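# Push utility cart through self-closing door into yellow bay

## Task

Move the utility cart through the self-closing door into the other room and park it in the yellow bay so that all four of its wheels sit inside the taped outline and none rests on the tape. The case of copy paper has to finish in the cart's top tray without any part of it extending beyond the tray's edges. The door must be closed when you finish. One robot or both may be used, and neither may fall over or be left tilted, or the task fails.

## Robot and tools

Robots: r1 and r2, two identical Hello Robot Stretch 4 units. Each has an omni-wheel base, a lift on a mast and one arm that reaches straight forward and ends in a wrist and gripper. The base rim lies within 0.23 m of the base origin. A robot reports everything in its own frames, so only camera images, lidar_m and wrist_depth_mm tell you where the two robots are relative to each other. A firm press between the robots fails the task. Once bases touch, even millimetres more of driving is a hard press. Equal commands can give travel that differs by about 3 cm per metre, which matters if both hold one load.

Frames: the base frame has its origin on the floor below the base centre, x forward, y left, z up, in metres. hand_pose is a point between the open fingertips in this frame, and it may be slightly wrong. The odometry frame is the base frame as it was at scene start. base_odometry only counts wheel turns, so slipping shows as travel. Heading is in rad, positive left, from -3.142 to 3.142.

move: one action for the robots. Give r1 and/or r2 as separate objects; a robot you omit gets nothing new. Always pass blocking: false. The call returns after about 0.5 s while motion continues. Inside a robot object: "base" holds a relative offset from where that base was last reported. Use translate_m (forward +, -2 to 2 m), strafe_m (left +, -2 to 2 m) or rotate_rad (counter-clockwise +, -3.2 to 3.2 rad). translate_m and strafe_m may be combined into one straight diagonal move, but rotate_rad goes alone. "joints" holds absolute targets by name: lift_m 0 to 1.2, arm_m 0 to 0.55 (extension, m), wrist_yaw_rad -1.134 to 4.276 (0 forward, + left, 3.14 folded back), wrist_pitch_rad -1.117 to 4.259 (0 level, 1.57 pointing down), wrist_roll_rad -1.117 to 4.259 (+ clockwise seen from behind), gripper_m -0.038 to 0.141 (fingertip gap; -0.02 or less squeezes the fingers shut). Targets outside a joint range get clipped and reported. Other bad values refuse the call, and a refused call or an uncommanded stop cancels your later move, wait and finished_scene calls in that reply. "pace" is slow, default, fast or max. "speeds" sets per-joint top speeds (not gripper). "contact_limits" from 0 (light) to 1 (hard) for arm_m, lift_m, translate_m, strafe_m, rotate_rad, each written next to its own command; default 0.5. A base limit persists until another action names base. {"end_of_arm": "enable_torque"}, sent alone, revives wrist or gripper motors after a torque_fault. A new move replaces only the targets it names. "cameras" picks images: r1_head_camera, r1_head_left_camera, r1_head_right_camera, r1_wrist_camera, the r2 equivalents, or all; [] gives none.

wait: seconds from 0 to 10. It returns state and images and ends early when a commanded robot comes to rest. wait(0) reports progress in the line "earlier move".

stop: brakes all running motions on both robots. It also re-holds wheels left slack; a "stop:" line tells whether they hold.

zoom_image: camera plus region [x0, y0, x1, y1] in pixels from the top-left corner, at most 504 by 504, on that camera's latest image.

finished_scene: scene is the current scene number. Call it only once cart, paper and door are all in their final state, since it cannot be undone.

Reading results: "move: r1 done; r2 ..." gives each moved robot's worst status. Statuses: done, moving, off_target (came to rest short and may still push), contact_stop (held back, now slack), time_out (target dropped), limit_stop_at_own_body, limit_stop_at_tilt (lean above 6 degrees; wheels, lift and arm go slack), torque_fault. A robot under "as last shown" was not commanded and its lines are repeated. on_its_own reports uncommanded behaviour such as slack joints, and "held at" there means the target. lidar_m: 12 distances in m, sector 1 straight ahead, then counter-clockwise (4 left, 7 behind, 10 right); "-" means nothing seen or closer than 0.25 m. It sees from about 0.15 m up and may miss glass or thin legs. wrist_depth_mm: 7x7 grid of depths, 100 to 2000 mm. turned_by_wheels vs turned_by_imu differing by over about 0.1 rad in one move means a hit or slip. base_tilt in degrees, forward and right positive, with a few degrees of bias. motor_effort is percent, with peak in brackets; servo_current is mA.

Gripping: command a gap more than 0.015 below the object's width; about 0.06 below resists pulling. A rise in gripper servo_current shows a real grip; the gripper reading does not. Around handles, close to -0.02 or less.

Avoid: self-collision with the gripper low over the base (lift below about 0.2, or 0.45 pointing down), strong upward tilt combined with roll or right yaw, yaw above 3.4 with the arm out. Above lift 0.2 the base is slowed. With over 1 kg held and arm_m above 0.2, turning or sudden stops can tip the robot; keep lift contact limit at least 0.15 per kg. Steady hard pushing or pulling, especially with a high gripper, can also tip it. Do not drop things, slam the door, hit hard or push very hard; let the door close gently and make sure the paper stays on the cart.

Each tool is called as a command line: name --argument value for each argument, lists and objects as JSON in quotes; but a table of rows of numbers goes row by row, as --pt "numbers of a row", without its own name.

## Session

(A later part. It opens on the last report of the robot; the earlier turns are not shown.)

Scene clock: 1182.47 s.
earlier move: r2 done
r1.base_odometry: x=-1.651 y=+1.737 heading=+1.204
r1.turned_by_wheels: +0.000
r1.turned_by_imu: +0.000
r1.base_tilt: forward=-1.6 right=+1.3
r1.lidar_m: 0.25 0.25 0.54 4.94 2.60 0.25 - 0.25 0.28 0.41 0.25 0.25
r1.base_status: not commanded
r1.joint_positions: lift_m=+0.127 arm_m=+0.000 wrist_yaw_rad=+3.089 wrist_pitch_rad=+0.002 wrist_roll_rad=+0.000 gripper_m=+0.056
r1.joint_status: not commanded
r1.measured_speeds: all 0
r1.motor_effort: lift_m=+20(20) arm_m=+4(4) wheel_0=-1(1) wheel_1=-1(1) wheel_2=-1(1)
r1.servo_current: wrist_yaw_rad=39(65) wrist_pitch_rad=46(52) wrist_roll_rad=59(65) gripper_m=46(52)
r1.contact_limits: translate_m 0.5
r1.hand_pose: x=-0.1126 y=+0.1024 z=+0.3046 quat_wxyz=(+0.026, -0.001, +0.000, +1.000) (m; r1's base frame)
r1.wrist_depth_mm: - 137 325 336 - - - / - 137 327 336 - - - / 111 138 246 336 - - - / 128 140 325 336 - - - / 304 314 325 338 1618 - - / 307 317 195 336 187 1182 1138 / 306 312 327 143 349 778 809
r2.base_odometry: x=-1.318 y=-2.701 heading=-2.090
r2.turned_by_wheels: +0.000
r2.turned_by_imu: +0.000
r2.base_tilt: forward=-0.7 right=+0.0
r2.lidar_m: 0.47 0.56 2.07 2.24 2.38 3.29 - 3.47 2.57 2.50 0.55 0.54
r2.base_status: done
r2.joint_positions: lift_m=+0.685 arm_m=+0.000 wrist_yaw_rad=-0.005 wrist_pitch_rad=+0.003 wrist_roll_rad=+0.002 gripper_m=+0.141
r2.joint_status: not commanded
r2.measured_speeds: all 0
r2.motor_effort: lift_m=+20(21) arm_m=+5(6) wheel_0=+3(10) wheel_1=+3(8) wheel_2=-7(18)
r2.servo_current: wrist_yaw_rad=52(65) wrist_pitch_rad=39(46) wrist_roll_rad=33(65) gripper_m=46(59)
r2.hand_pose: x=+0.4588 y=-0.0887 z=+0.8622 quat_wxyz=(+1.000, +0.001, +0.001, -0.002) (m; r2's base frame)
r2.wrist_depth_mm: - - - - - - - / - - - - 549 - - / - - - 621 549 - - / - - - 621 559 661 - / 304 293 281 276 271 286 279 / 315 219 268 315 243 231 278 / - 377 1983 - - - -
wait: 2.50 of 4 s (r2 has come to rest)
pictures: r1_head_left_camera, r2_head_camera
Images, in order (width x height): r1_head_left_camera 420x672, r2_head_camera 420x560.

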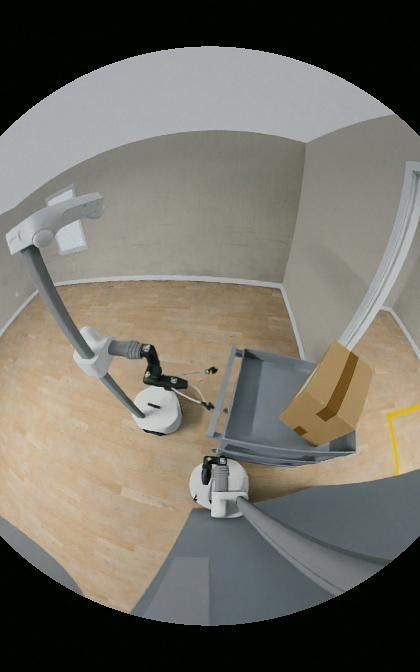

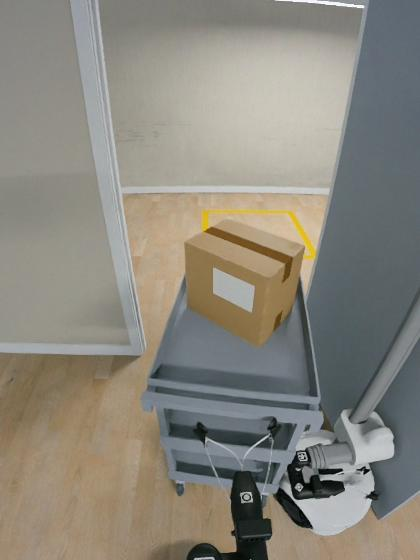

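move --r2 '{"base":{"translate_m":-0.05},"pace":"slow"}' --blocking false --cameras '[]'

wait --seconds 3 --cameras '[]'

move --r2 '{"base":{"strafe_m":-0.075},"pace":"slow"}' --blocking false --cameras '[]'

wait --seconds 3 --cameras '[]'

move --r2 '{"joints":{"arm_m":0.16},"pace":"slow"}' --blocking false --cameras '[]'

wait --seconds 4 --cameras '["r2_head_camera","r1_head_left_camera"]'

Scene clock: 1205.27 s.
move: r2 moving
r1: as last shown
r1.lidar_m: 0.25 0.25 0.56 4.95 2.60 0.25 - 0.25 0.28 0.42 0.25 0.25
r1.motor_effort: lift_m=+20(20) arm_m=+4(4) wheel_0=-1(1) wheel_1=-1(1) wheel_2=+0(1)
r1.servo_current: wrist_yaw_rad=33(59) wrist_pitch_rad=39(39) wrist_roll_rad=52(52) gripper_m=39(46)
r1.contact_limits: translate_m 0.5
r1.wrist_depth_mm: - 137 325 336 - - - / - 138 324 336 - - - / 111 138 247 336 - - - / 128 141 325 336 - - - / 306 314 325 336 1618 - - / 307 315 195 340 187 1160 1138 / 307 312 324 143 349 778 820
r2.base_odometry: x=-1.312 y=-2.691 heading=-2.090
r2.turned_by_wheels: +0.000
r2.turned_by_imu: +0.001
r2.base_tilt: forward=-0.7 right=+0.1
r2.lidar_m: 0.48 0.59 2.06 2.25 2.38 3.29 - 3.45 2.58 2.48 0.56 0.50
r2.base_status: translate_m moving
r2.joint_positions: lift_m=+0.685 arm_m=+0.000 wrist_yaw_rad=-0.003 wrist_pitch_rad=+0.003 wrist_roll_rad=+0.002 gripper_m=+0.141
r2.joint_status: not commanded
r2.measured_speeds: translate_m=-0.048 strafe_m=+0.000 rotate_rad=+0.001 lift_m=+0.000 arm_m=+0.000 wrist_yaw_rad=+0.000 wrist_pitch_rad=+0.000 wrist_roll_rad=+0.000
r2.motor_effort: lift_m=+20(21) arm_m=+5(5) wheel_0=-6(8) wheel_1=-5(6) wheel_2=+9(9)
r2.servo_current: wrist_yaw_rad=52(59) wrist_pitch_rad=46(46) wrist_roll_rad=39(59) gripper_m=52(59)
r2.hand_pose: x=+0.4589 y=-0.0883 z=+0.8622 quat_wxyz=(+1.000, +0.001, +0.001, -0.001) (m; r2's base frame)
r2.wrist_depth_mm: - - - - - - - / - - - - 585 - - / - - - 634 564 1281 - / - - - 634 559 1060 - / 315 306 289 277 268 258 253 / - 217 342 271 251 237 281 / - 387 1921 - - - 296
pictures: none
No camera images: "cameras" was empty.

Scene clock: 1206.47 s.
earlier move: r2 done
r1.base_odometry: x=-1.651 y=+1.737 heading=+1.204
r1.turned_by_wheels: +0.000
r1.turned_by_imu: +0.000
r1.base_tilt: forward=-1.6 right=+1.3
r1.lidar_m: 0.25 0.26 0.59 4.96 2.60 0.25 - 0.25 0.26 0.42 0.25 0.25
r1.base_status: not commanded
r1.joint_positions: lift_m=+0.127 arm_m=+0.000 wrist_yaw_rad=+3.089 wrist_pitch_rad=+0.002 wrist_roll_rad=+0.000 gripper_m=+0.056
r1.joint_status: not commanded
r1.measured_speeds: all 0
r1.motor_effort: lift_m=+20(20) arm_m=+4(4) wheel_0=+0(1) wheel_1=-1(1) wheel_2=+0(1)
r1.servo_current: wrist_yaw_rad=46(65) wrist_pitch_rad=39(52) wrist_roll_rad=59(59) gripper_m=39(46)
r1.contact_limits: translate_m 0.5
r1.hand_pose: x=-0.1126 y=+0.1024 z=+0.3046 quat_wxyz=(+0.026, -0.001, +0.000, +1.000) (m; r1's base frame)
r1.wrist_depth_mm: - 137 325 334 - - - / - 137 325 338 - - - / 111 137 246 336 - - - / 128 141 327 334 - - - / 304 317 325 334 1661 - - / 307 317 195 336 188 1160 1138 / 307 310 327 143 347 768 820
r2.base_odometry: x=-1.293 y=-2.658 heading=-2.091
r2.turned_by_wheels: +0.000
r2.turned_by_imu: +0.000
r2.base_tilt: forward=-0.7 right=+0.1
r2.lidar_m: 0.54 1.50 2.16 2.27 2.37 3.30 - 3.50 2.54 2.49 0.59 0.52
r2.base_status: done
r2.joint_positions: lift_m=+0.685 arm_m=+0.000 wrist_yaw_rad=-0.003 wrist_pitch_rad=+0.003 wrist_roll_rad=+0.002 gripper_m=+0.141
r2.joint_status: not commanded
r2.measured_speeds: all 0
r2.motor_effort: lift_m=+20(21) arm_m=+5(5) wheel_0=-4(8) wheel_1=-5(7) wheel_2=+6(10)
r2.servo_current: wrist_yaw_rad=46(59) wrist_pitch_rad=39(52) wrist_roll_rad=39(59) gripper_m=39(59)
r2.hand_pose: x=+0.4589 y=-0.0883 z=+0.8622 quat_wxyz=(+1.000, +0.001, +0.001, -0.001) (m; r2's base frame)
r2.wrist_depth_mm: - - - - - - - / - - - - - - - / - - - 661 597 - - / - - - 683 597 1160 - / - 349 332 325 297 281 268 / - 204 384 366 211 325 267 / - 424 1281 - - 778 -
wait: 1.20 of 3 s (r2 has come to rest)
pictures: none
No camera images: "cameras" was empty.

Scene clock: 1206.97 s.
move: r2 moving
r1: as last shown
r1.lidar_m: 0.25 0.25 0.57 4.95 2.61 0.25 - 0.25 0.27 0.46 0.25 0.25
r1.motor_effort: lift_m=+20(20) arm_m=+4(4) wheel_0=+0(1) wheel_1=+0(1) wheel_2=-1(1)
r1.servo_current: wrist_yaw_rad=52(65) wrist_pitch_rad=39(46) wrist_roll_rad=46(59) gripper_m=39(39)
r1.contact_limits: translate_m 0.5
r1.wrist_depth_mm: - 137 327 334 - - - / - 137 327 332 - - - / 111 138 246 334 - - - / 128 141 325 334 - - - / 304 315 327 334 1618 - - / 307 317 195 336 187 1160 1118 / 306 310 327 143 347 778 820
r2.base_odometry: x=-1.306 y=-2.651 heading=-2.091
r2.turned_by_wheels: +0.000
r2.turned_by_imu: +0.000
r2.base_tilt: forward=-0.7 right=+0.0
r2.lidar_m: 0.53 0.60 2.11 2.27 2.39 3.28 - 3.45 2.55 2.48 0.58 0.53
r2.base_status: strafe_m moving
r2.joint_positions: lift_m=+0.685 arm_m=+0.000 wrist_yaw_rad=-0.003 wrist_pitch_rad=+0.003 wrist_roll_rad=+0.002 gripper_m=+0.141
r2.joint_status: not commanded
r2.measured_speeds: translate_m=+0.000 strafe_m=-0.055 rotate_rad=-0.003 lift_m=+0.000 arm_m=+0.000 wrist_yaw_rad=+0.000 wrist_pitch_rad=+0.000 wrist_roll_rad=+0.000
r2.motor_effort: lift_m=+20(21) arm_m=+5(5) wheel_0=+5(12) wheel_1=-7(9) wheel_2=+0(5)
r2.servo_current: wrist_yaw_rad=52(52) wrist_pitch_rad=46(52) wrist_roll_rad=52(59) gripper_m=46(59)
r2.hand_pose: x=+0.4589 y=-0.0883 z=+0.8622 quat_wxyz=(+1.000, +0.001, +0.001, -0.001) (m; r2's base frame)
r2.wrist_depth_mm: - - - - - - - / - - - - - - - / - - - 661 609 - - / - - - 661 609 1138 - / - 343 332 310 294 276 265 / - 203 384 362 198 204 266 / - 430 1863 - - 866 -
pictures: none
No camera images: "cameras" was empty.

Scene clock: 1208.37 s.
earlier move: r2 done
r1.base_odometry: x=-1.651 y=+1.737 heading=+1.204
r1.turned_by_wheels: +0.000
r1.turned_by_imu: +0.000
r1.base_tilt: forward=-1.5 right=+1.3
r1.lidar_m: 0.25 0.25 0.52 4.95 2.61 0.25 - 0.25 0.27 0.44 0.25 0.25
r1.base_status: not commanded
r1.joint_positions: lift_m=+0.127 arm_m=+0.000 wrist_yaw_rad=+3.089 wrist_pitch_rad=+0.002 wrist_roll_rad=+0.000 gripper_m=+0.056
r1.joint_status: not commanded
r1.measured_speeds: all 0
r1.motor_effort: lift_m=+20(20) arm_m=+4(4) wheel_0=+0(1) wheel_1=+0(1) wheel_2=-1(1)
r1.servo_current: wrist_yaw_rad=59(65) wrist_pitch_rad=46(46) wrist_roll_rad=46(65) gripper_m=46(46)
r1.contact_limits: translate_m 0.5
r1.hand_pose: x=-0.1126 y=+0.1024 z=+0.3046 quat_wxyz=(+0.026, -0.001, +0.000, +1.000) (m; r1's base frame)
r1.wrist_depth_mm: - 137 325 336 - - - / - 137 327 338 - - - / 111 138 246 336 - - - / 128 140 325 338 - - - / 304 315 325 336 1661 - - / 307 315 196 338 187 1182 1138 / 307 312 325 143 345 778 820
r2.base_odometry: x=-1.358 y=-2.621 heading=-2.091
r2.turned_by_wheels: +0.000
r2.turned_by_imu: +0.000
r2.base_tilt: forward=-0.7 right=+0.1
r2.lidar_m: 0.52 0.59 2.12 2.32 2.46 3.42 - 3.38 2.51 2.39 0.57 0.51
r2.base_status: done
r2.joint_positions: lift_m=+0.685 arm_m=+0.000 wrist_yaw_rad=-0.003 wrist_pitch_rad=+0.003 wrist_roll_rad=+0.002 gripper_m=+0.141
r2.joint_status: not commanded
r2.measured_speeds: all 0
r2.motor_effort: lift_m=+20(21) arm_m=+5(6) wheel_0=+5(12) wheel_1=-5(9) wheel_2=+0(5)
r2.servo_current: wrist_yaw_rad=52(59) wrist_pitch_rad=39(52) wrist_roll_rad=46(65) gripper_m=46(59)
r2.hand_pose: x=+0.4589 y=-0.0883 z=+0.8622 quat_wxyz=(+1.000, +0.001, +0.001, -0.001) (m; r2's base frame)
r2.wrist_depth_mm: - - - - - - - / - - - - - - - / - - - 609 699 - - / - - - 609 699 - - / 353 340 314 298 283 266 - / 418 201 370 351 199 189 - / - - 1921 - - - -
wait: 1.40 of 3 s (r2 has come to rest)
pictures: none
No camera images: "cameras" was empty.

Scene clock: 1208.87 s.
move: r2 moving
r1: as last shown
r1.base_tilt: forward=-1.6 right=+1.3
r1.lidar_m: 0.25 0.25 0.51 4.96 2.62 0.25 - 0.25 0.27 0.43 0.25 0.25
r1.motor_effort: lift_m=+20(20) arm_m=+4(4) wheel_0=-1(1) wheel_1=-1(1) wheel_2=+0(1)
r1.servo_current: wrist_yaw_rad=39(72) wrist_pitch_rad=39(52) wrist_roll_rad=52(52) gripper_m=39(46)
r1.contact_limits: translate_m 0.5
r1.wrist_depth_mm: - 137 324 336 - - - / - 137 327 336 - - - / 111 138 246 340 - - - / 128 141 325 336 - - - / 306 315 324 334 1661 - - / 306 317 195 338 188 1160 1138 / 309 312 325 143 347 788 820
r2.base_odometry: x=-1.358 y=-2.621 heading=-2.091
r2.turned_by_wheels: +0.000
r2.turned_by_imu: +0.000
r2.base_tilt: forward=-0.7 right=+0.1
r2.lidar_m: 0.50 0.58 2.12 2.33 2.48 3.38 - 3.36 2.48 2.42 0.57 0.53
r2.base_status: not commanded
r2.joint_positions: lift_m=+0.685 arm_m=+0.012 wrist_yaw_rad=-0.003 wrist_pitch_rad=+0.003 wrist_roll_rad=+0.002 gripper_m=+0.141
r2.joint_status: arm_m moving
r2.measured_speeds: translate_m=+0.000 strafe_m=+0.000 rotate_rad=+0.000 lift_m=+0.000 arm_m=+0.049 wrist_yaw_rad=+0.000 wrist_pitch_rad=+0.000 wrist_roll_rad=+0.000
r2.motor_effort: lift_m=+20(21) arm_m=+6(11) wheel_0=+5(5) wheel_1=-5(5) wheel_2=+0(1)
r2.servo_current: wrist_yaw_rad=59(59) wrist_pitch_rad=46(46) wrist_roll_rad=59(59) gripper_m=52(52)
r2.hand_pose: x=+0.4715 y=-0.0883 z=+0.8622 quat_wxyz=(+1.000, +0.001, +0.001, -0.001) (m; r2's base frame)
r2.wrist_depth_mm: - - - - - - - / - - - 647 - - - / - - 768 591 691 - - / - - 768 603 676 - - / 343 340 303 289 272 260 - / 407 218 359 340 197 204 - / - 1255 1366 - - 324 -
pictures: none
No camera images: "cameras" was empty.

Scene clock: 1211.27 s.
earlier move: r2 done
r1.base_odometry: x=-1.651 y=+1.737 heading=+1.204
r1.turned_by_wheels: +0.000
r1.turned_by_imu: +0.000
r1.base_tilt: forward=-1.6 right=+1.3
r1.lidar_m: 0.25 0.35 0.52 4.95 2.60 0.25 - 0.25 0.28 0.42 0.25 0.25
r1.base_status: not commanded
r1.joint_positions: lift_m=+0.127 arm_m=+0.000 wrist_yaw_rad=+3.089 wrist_pitch_rad=+0.002 wrist_roll_rad=+0.000 gripper_m=+0.056
r1.joint_status: not commanded
r1.measured_speeds: all 0
r1.motor_effort: lift_m=+20(20) arm_m=+4(4) wheel_0=-1(1) wheel_1=-1(1) wheel_2=+0(1)
r1.servo_current: wrist_yaw_rad=59(72) wrist_pitch_rad=39(52) wrist_roll_rad=39(72) gripper_m=39(46)
r1.contact_limits: translate_m 0.5
r1.hand_pose: x=-0.1126 y=+0.1024 z=+0.3046 quat_wxyz=(+0.026, -0.001, +0.000, +1.000) (m; r1's base frame)
r1.wrist_depth_mm: - 137 325 336 - - - / - 138 325 336 - - - / 111 138 247 336 - - - / 128 141 325 338 - - - / 304 315 325 338 1661 - - / 307 315 195 336 187 1160 1138 / 307 314 325 143 349 768 809
r2.base_odometry: x=-1.358 y=-2.621 heading=-2.091
r2.turned_by_wheels: +0.000
r2.turned_by_imu: +0.000
r2.base_tilt: forward=-0.7 right=+0.1
r2.lidar_m: 0.63 0.75 2.13 2.31 2.45 3.42 - 3.36 2.49 2.42 0.59 0.54
r2.base_status: not commanded
r2.joint_positions: lift_m=+0.685 arm_m=+0.160 wrist_yaw_rad=-0.003 wrist_pitch_rad=+0.003 wrist_roll_rad=+0.002 gripper_m=+0.141
r2.joint_status: all done
r2.measured_speeds: all 0
r2.motor_effort: lift_m=+20(21) arm_m=+7(15) wheel_0=+3(5) wheel_1=-4(5) wheel_2=-3(4)
r2.servo_current: wrist_yaw_rad=39(59) wrist_pitch_rad=39(52) wrist_roll_rad=39(59) gripper_m=52(59)
r2.hand_pose: x=+0.6188 y=-0.0883 z=+0.8622 quat_wxyz=(+1.000, +0.001, +0.001, -0.001) (m; r2's base frame)
r2.wrist_depth_mm: - - - - - - - / - 1118 - 640 668 - - / - 1098 - 580 609 - - / - 1118 - 591 615 - - / 322 303 278 268 262 254 - / 379 218 272 264 244 231 - / - 402 1921 - - 683 -
wait: 2.40 of 4 s (r2 has come to rest)
pictures: r1_head_left_camera, r2_head_camera
Images, in order (width x height): r1_head_left_camera 420x672, r2_head_camera 420x560.

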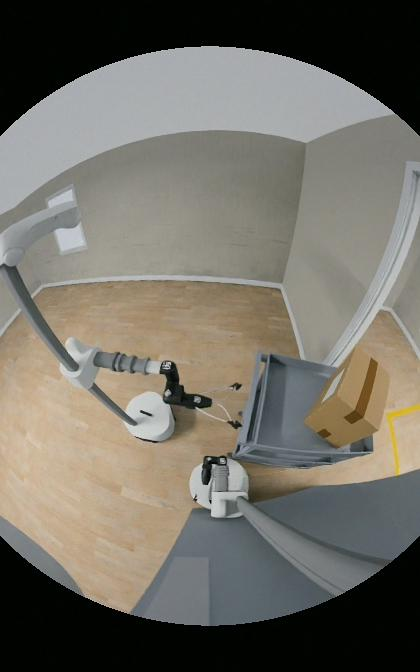

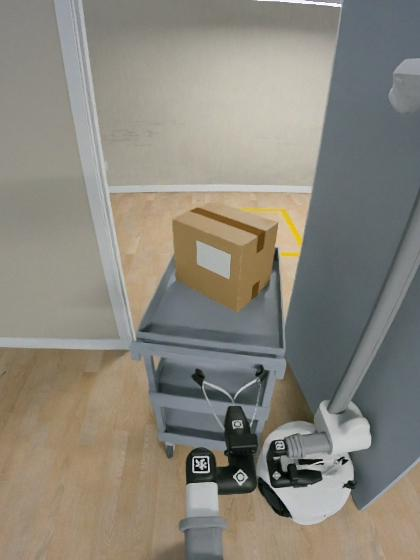

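move --r2 '{"joints":{"arm_m":0.30},"pace":"slow"}' --blocking false --cameras '[]'

wait --seconds 4 --cameras '["r2_head_camera","r1_head_left_camera"]'

Scene clock: 1215.77 s.
move: r2 moving
r1: as last shown
r1.lidar_m: 0.25 0.34 0.54 4.94 2.60 0.25 - 0.25 0.26 0.43 0.26 0.25
r1.motor_effort: lift_m=+20(20) arm_m=+4(4) wheel_0=+0(1) wheel_1=-1(1) wheel_2=+0(0)
r1.servo_current: wrist_yaw_rad=33(59) wrist_pitch_rad=39(46) wrist_roll_rad=46(59) gripper_m=39(46)
r1.contact_limits: translate_m 0.5
r1.wrist_depth_mm: - 137 324 334 - - - / - 137 325 336 - - - / 111 138 245 334 - - - / 127 141 324 334 - - - / 304 315 325 336 1618 - - / 307 314 195 338 187 1160 1160 / 307 310 325 143 347 778 820
r2.base_odometry: x=-1.358 y=-2.621 heading=-2.091
r2.turned_by_wheels: +0.000
r2.turned_by_imu: +0.000
r2.base_tilt: forward=-0.7 right=+0.0
r2.lidar_m: 0.65 0.74 2.11 2.33 2.43 3.40 - 3.36 2.52 2.41 0.56 0.54
r2.base_status: not commanded
r2.joint_positions: lift_m=+0.685 arm_m=+0.172 wrist_yaw_rad=-0.003 wrist_pitch_rad=+0.003 wrist_roll_rad=+0.002 gripper_m=+0.141
r2.joint_status: arm_m moving
r2.measured_speeds: translate_m=+0.000 strafe_m=+0.000 rotate_rad=+0.000 lift_m=+0.000 arm_m=+0.049 wrist_yaw_rad=+0.000 wrist_pitch_rad=+0.000 wrist_roll_rad=+0.000
r2.motor_effort: lift_m=+20(21) arm_m=+11(11) wheel_0=+3(3) wheel_1=-4(4) wheel_2=-3(3)
r2.servo_current: wrist_yaw_rad=46(52) wrist_pitch_rad=46(46) wrist_roll_rad=46(52) gripper_m=46(52)
r2.hand_pose: x=+0.6314 y=-0.0883 z=+0.8622 quat_wxyz=(+1.000, +0.001, +0.001, -0.001) (m; r2's base frame)
r2.wrist_depth_mm: - - - - - - - / - - - 640 - - - / - - - 585 609 - - / - 1118 - 591 609 - - / 319 301 276 270 263 254 - / 377 204 271 266 243 229 227 / - 402 1921 - - 297 -
pictures: none
No camera images: "cameras" was empty.

Scene clock: 1217.97 s.
earlier move: r2 done
r1.base_odometry: x=-1.651 y=+1.737 heading=+1.204
r1.turned_by_wheels: +0.000
r1.turned_by_imu: +0.000
r1.base_tilt: forward=-1.6 right=+1.3
r1.lidar_m: 0.30 0.33 0.53 4.94 2.58 0.25 - 0.25 0.29 0.45 0.25 0.25
r1.base_status: not commanded
r1.joint_positions: lift_m=+0.127 arm_m=+0.000 wrist_yaw_rad=+3.089 wrist_pitch_rad=+0.002 wrist_roll_rad=+0.000 gripper_m=+0.056
r1.joint_status: not commanded
r1.measured_speeds: all 0
r1.motor_effort: lift_m=+20(20) arm_m=+4(4) wheel_0=+0(1) wheel_1=-1(1) wheel_2=+0(0)
r1.servo_current: wrist_yaw_rad=46(65) wrist_pitch_rad=33(52) wrist_roll_rad=59(65) gripper_m=46(52)
r1.contact_limits: translate_m 0.5
r1.hand_pose: x=-0.1126 y=+0.1024 z=+0.3046 quat_wxyz=(+0.026, -0.001, +0.000, +1.000) (m; r1's base frame)
r1.wrist_depth_mm: - 137 325 336 - - - / - 138 324 334 - - - / 111 138 247 334 - - - / 128 140 327 336 - - - / 304 315 325 336 1661 - - / 307 315 195 338 187 1160 1160 / 307 312 325 143 347 778 809
r2.base_odometry: x=-1.358 y=-2.621 heading=-2.091
r2.turned_by_wheels: +0.000
r2.turned_by_imu: +0.000
r2.base_tilt: forward=-0.7 right=+0.0
r2.lidar_m: 0.78 1.51 2.12 2.33 2.44 3.40 - 3.37 2.49 2.41 0.57 0.54
r2.base_status: not commanded
r2.joint_positions: lift_m=+0.685 arm_m=+0.300 wrist_yaw_rad=-0.003 wrist_pitch_rad=+0.003 wrist_roll_rad=+0.002 gripper_m=+0.141
r2.joint_status: all done
r2.measured_speeds: all 0
r2.motor_effort: lift_m=+20(21) arm_m=+8(13) wheel_0=+3(3) wheel_1=-4(4) wheel_2=-3(4)
r2.servo_current: wrist_yaw_rad=46(59) wrist_pitch_rad=33(46) wrist_roll_rad=46(59) gripper_m=52(59)
r2.hand_pose: x=+0.7588 y=-0.0883 z=+0.8622 quat_wxyz=(+1.000, +0.001, +0.001, -0.001) (m; r2's base frame)
r2.wrist_depth_mm: - - - - - - - / - - - - 591 - - / - - - 609 559 - - / - 991 - 615 564 - - / 324 304 282 267 260 252 226 / 336 373 338 270 244 229 226 / - 1060 1983 - - 1661 -
wait: 2.20 of 4 s (r2 has come to rest)
pictures: r1_head_left_camera, r2_head_camera
Images, in order (width x height): r1_head_left_camera 420x672, r2_head_camera 420x560.

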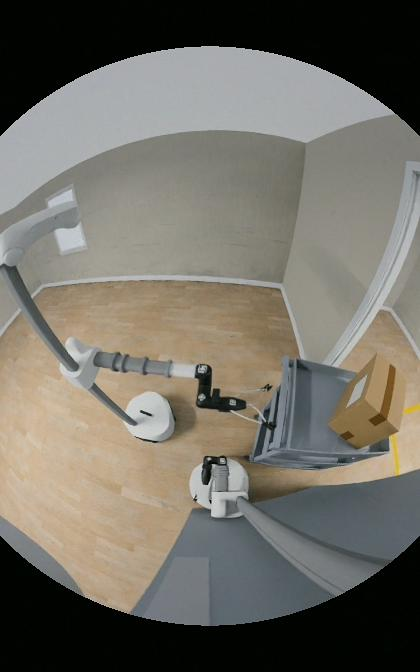

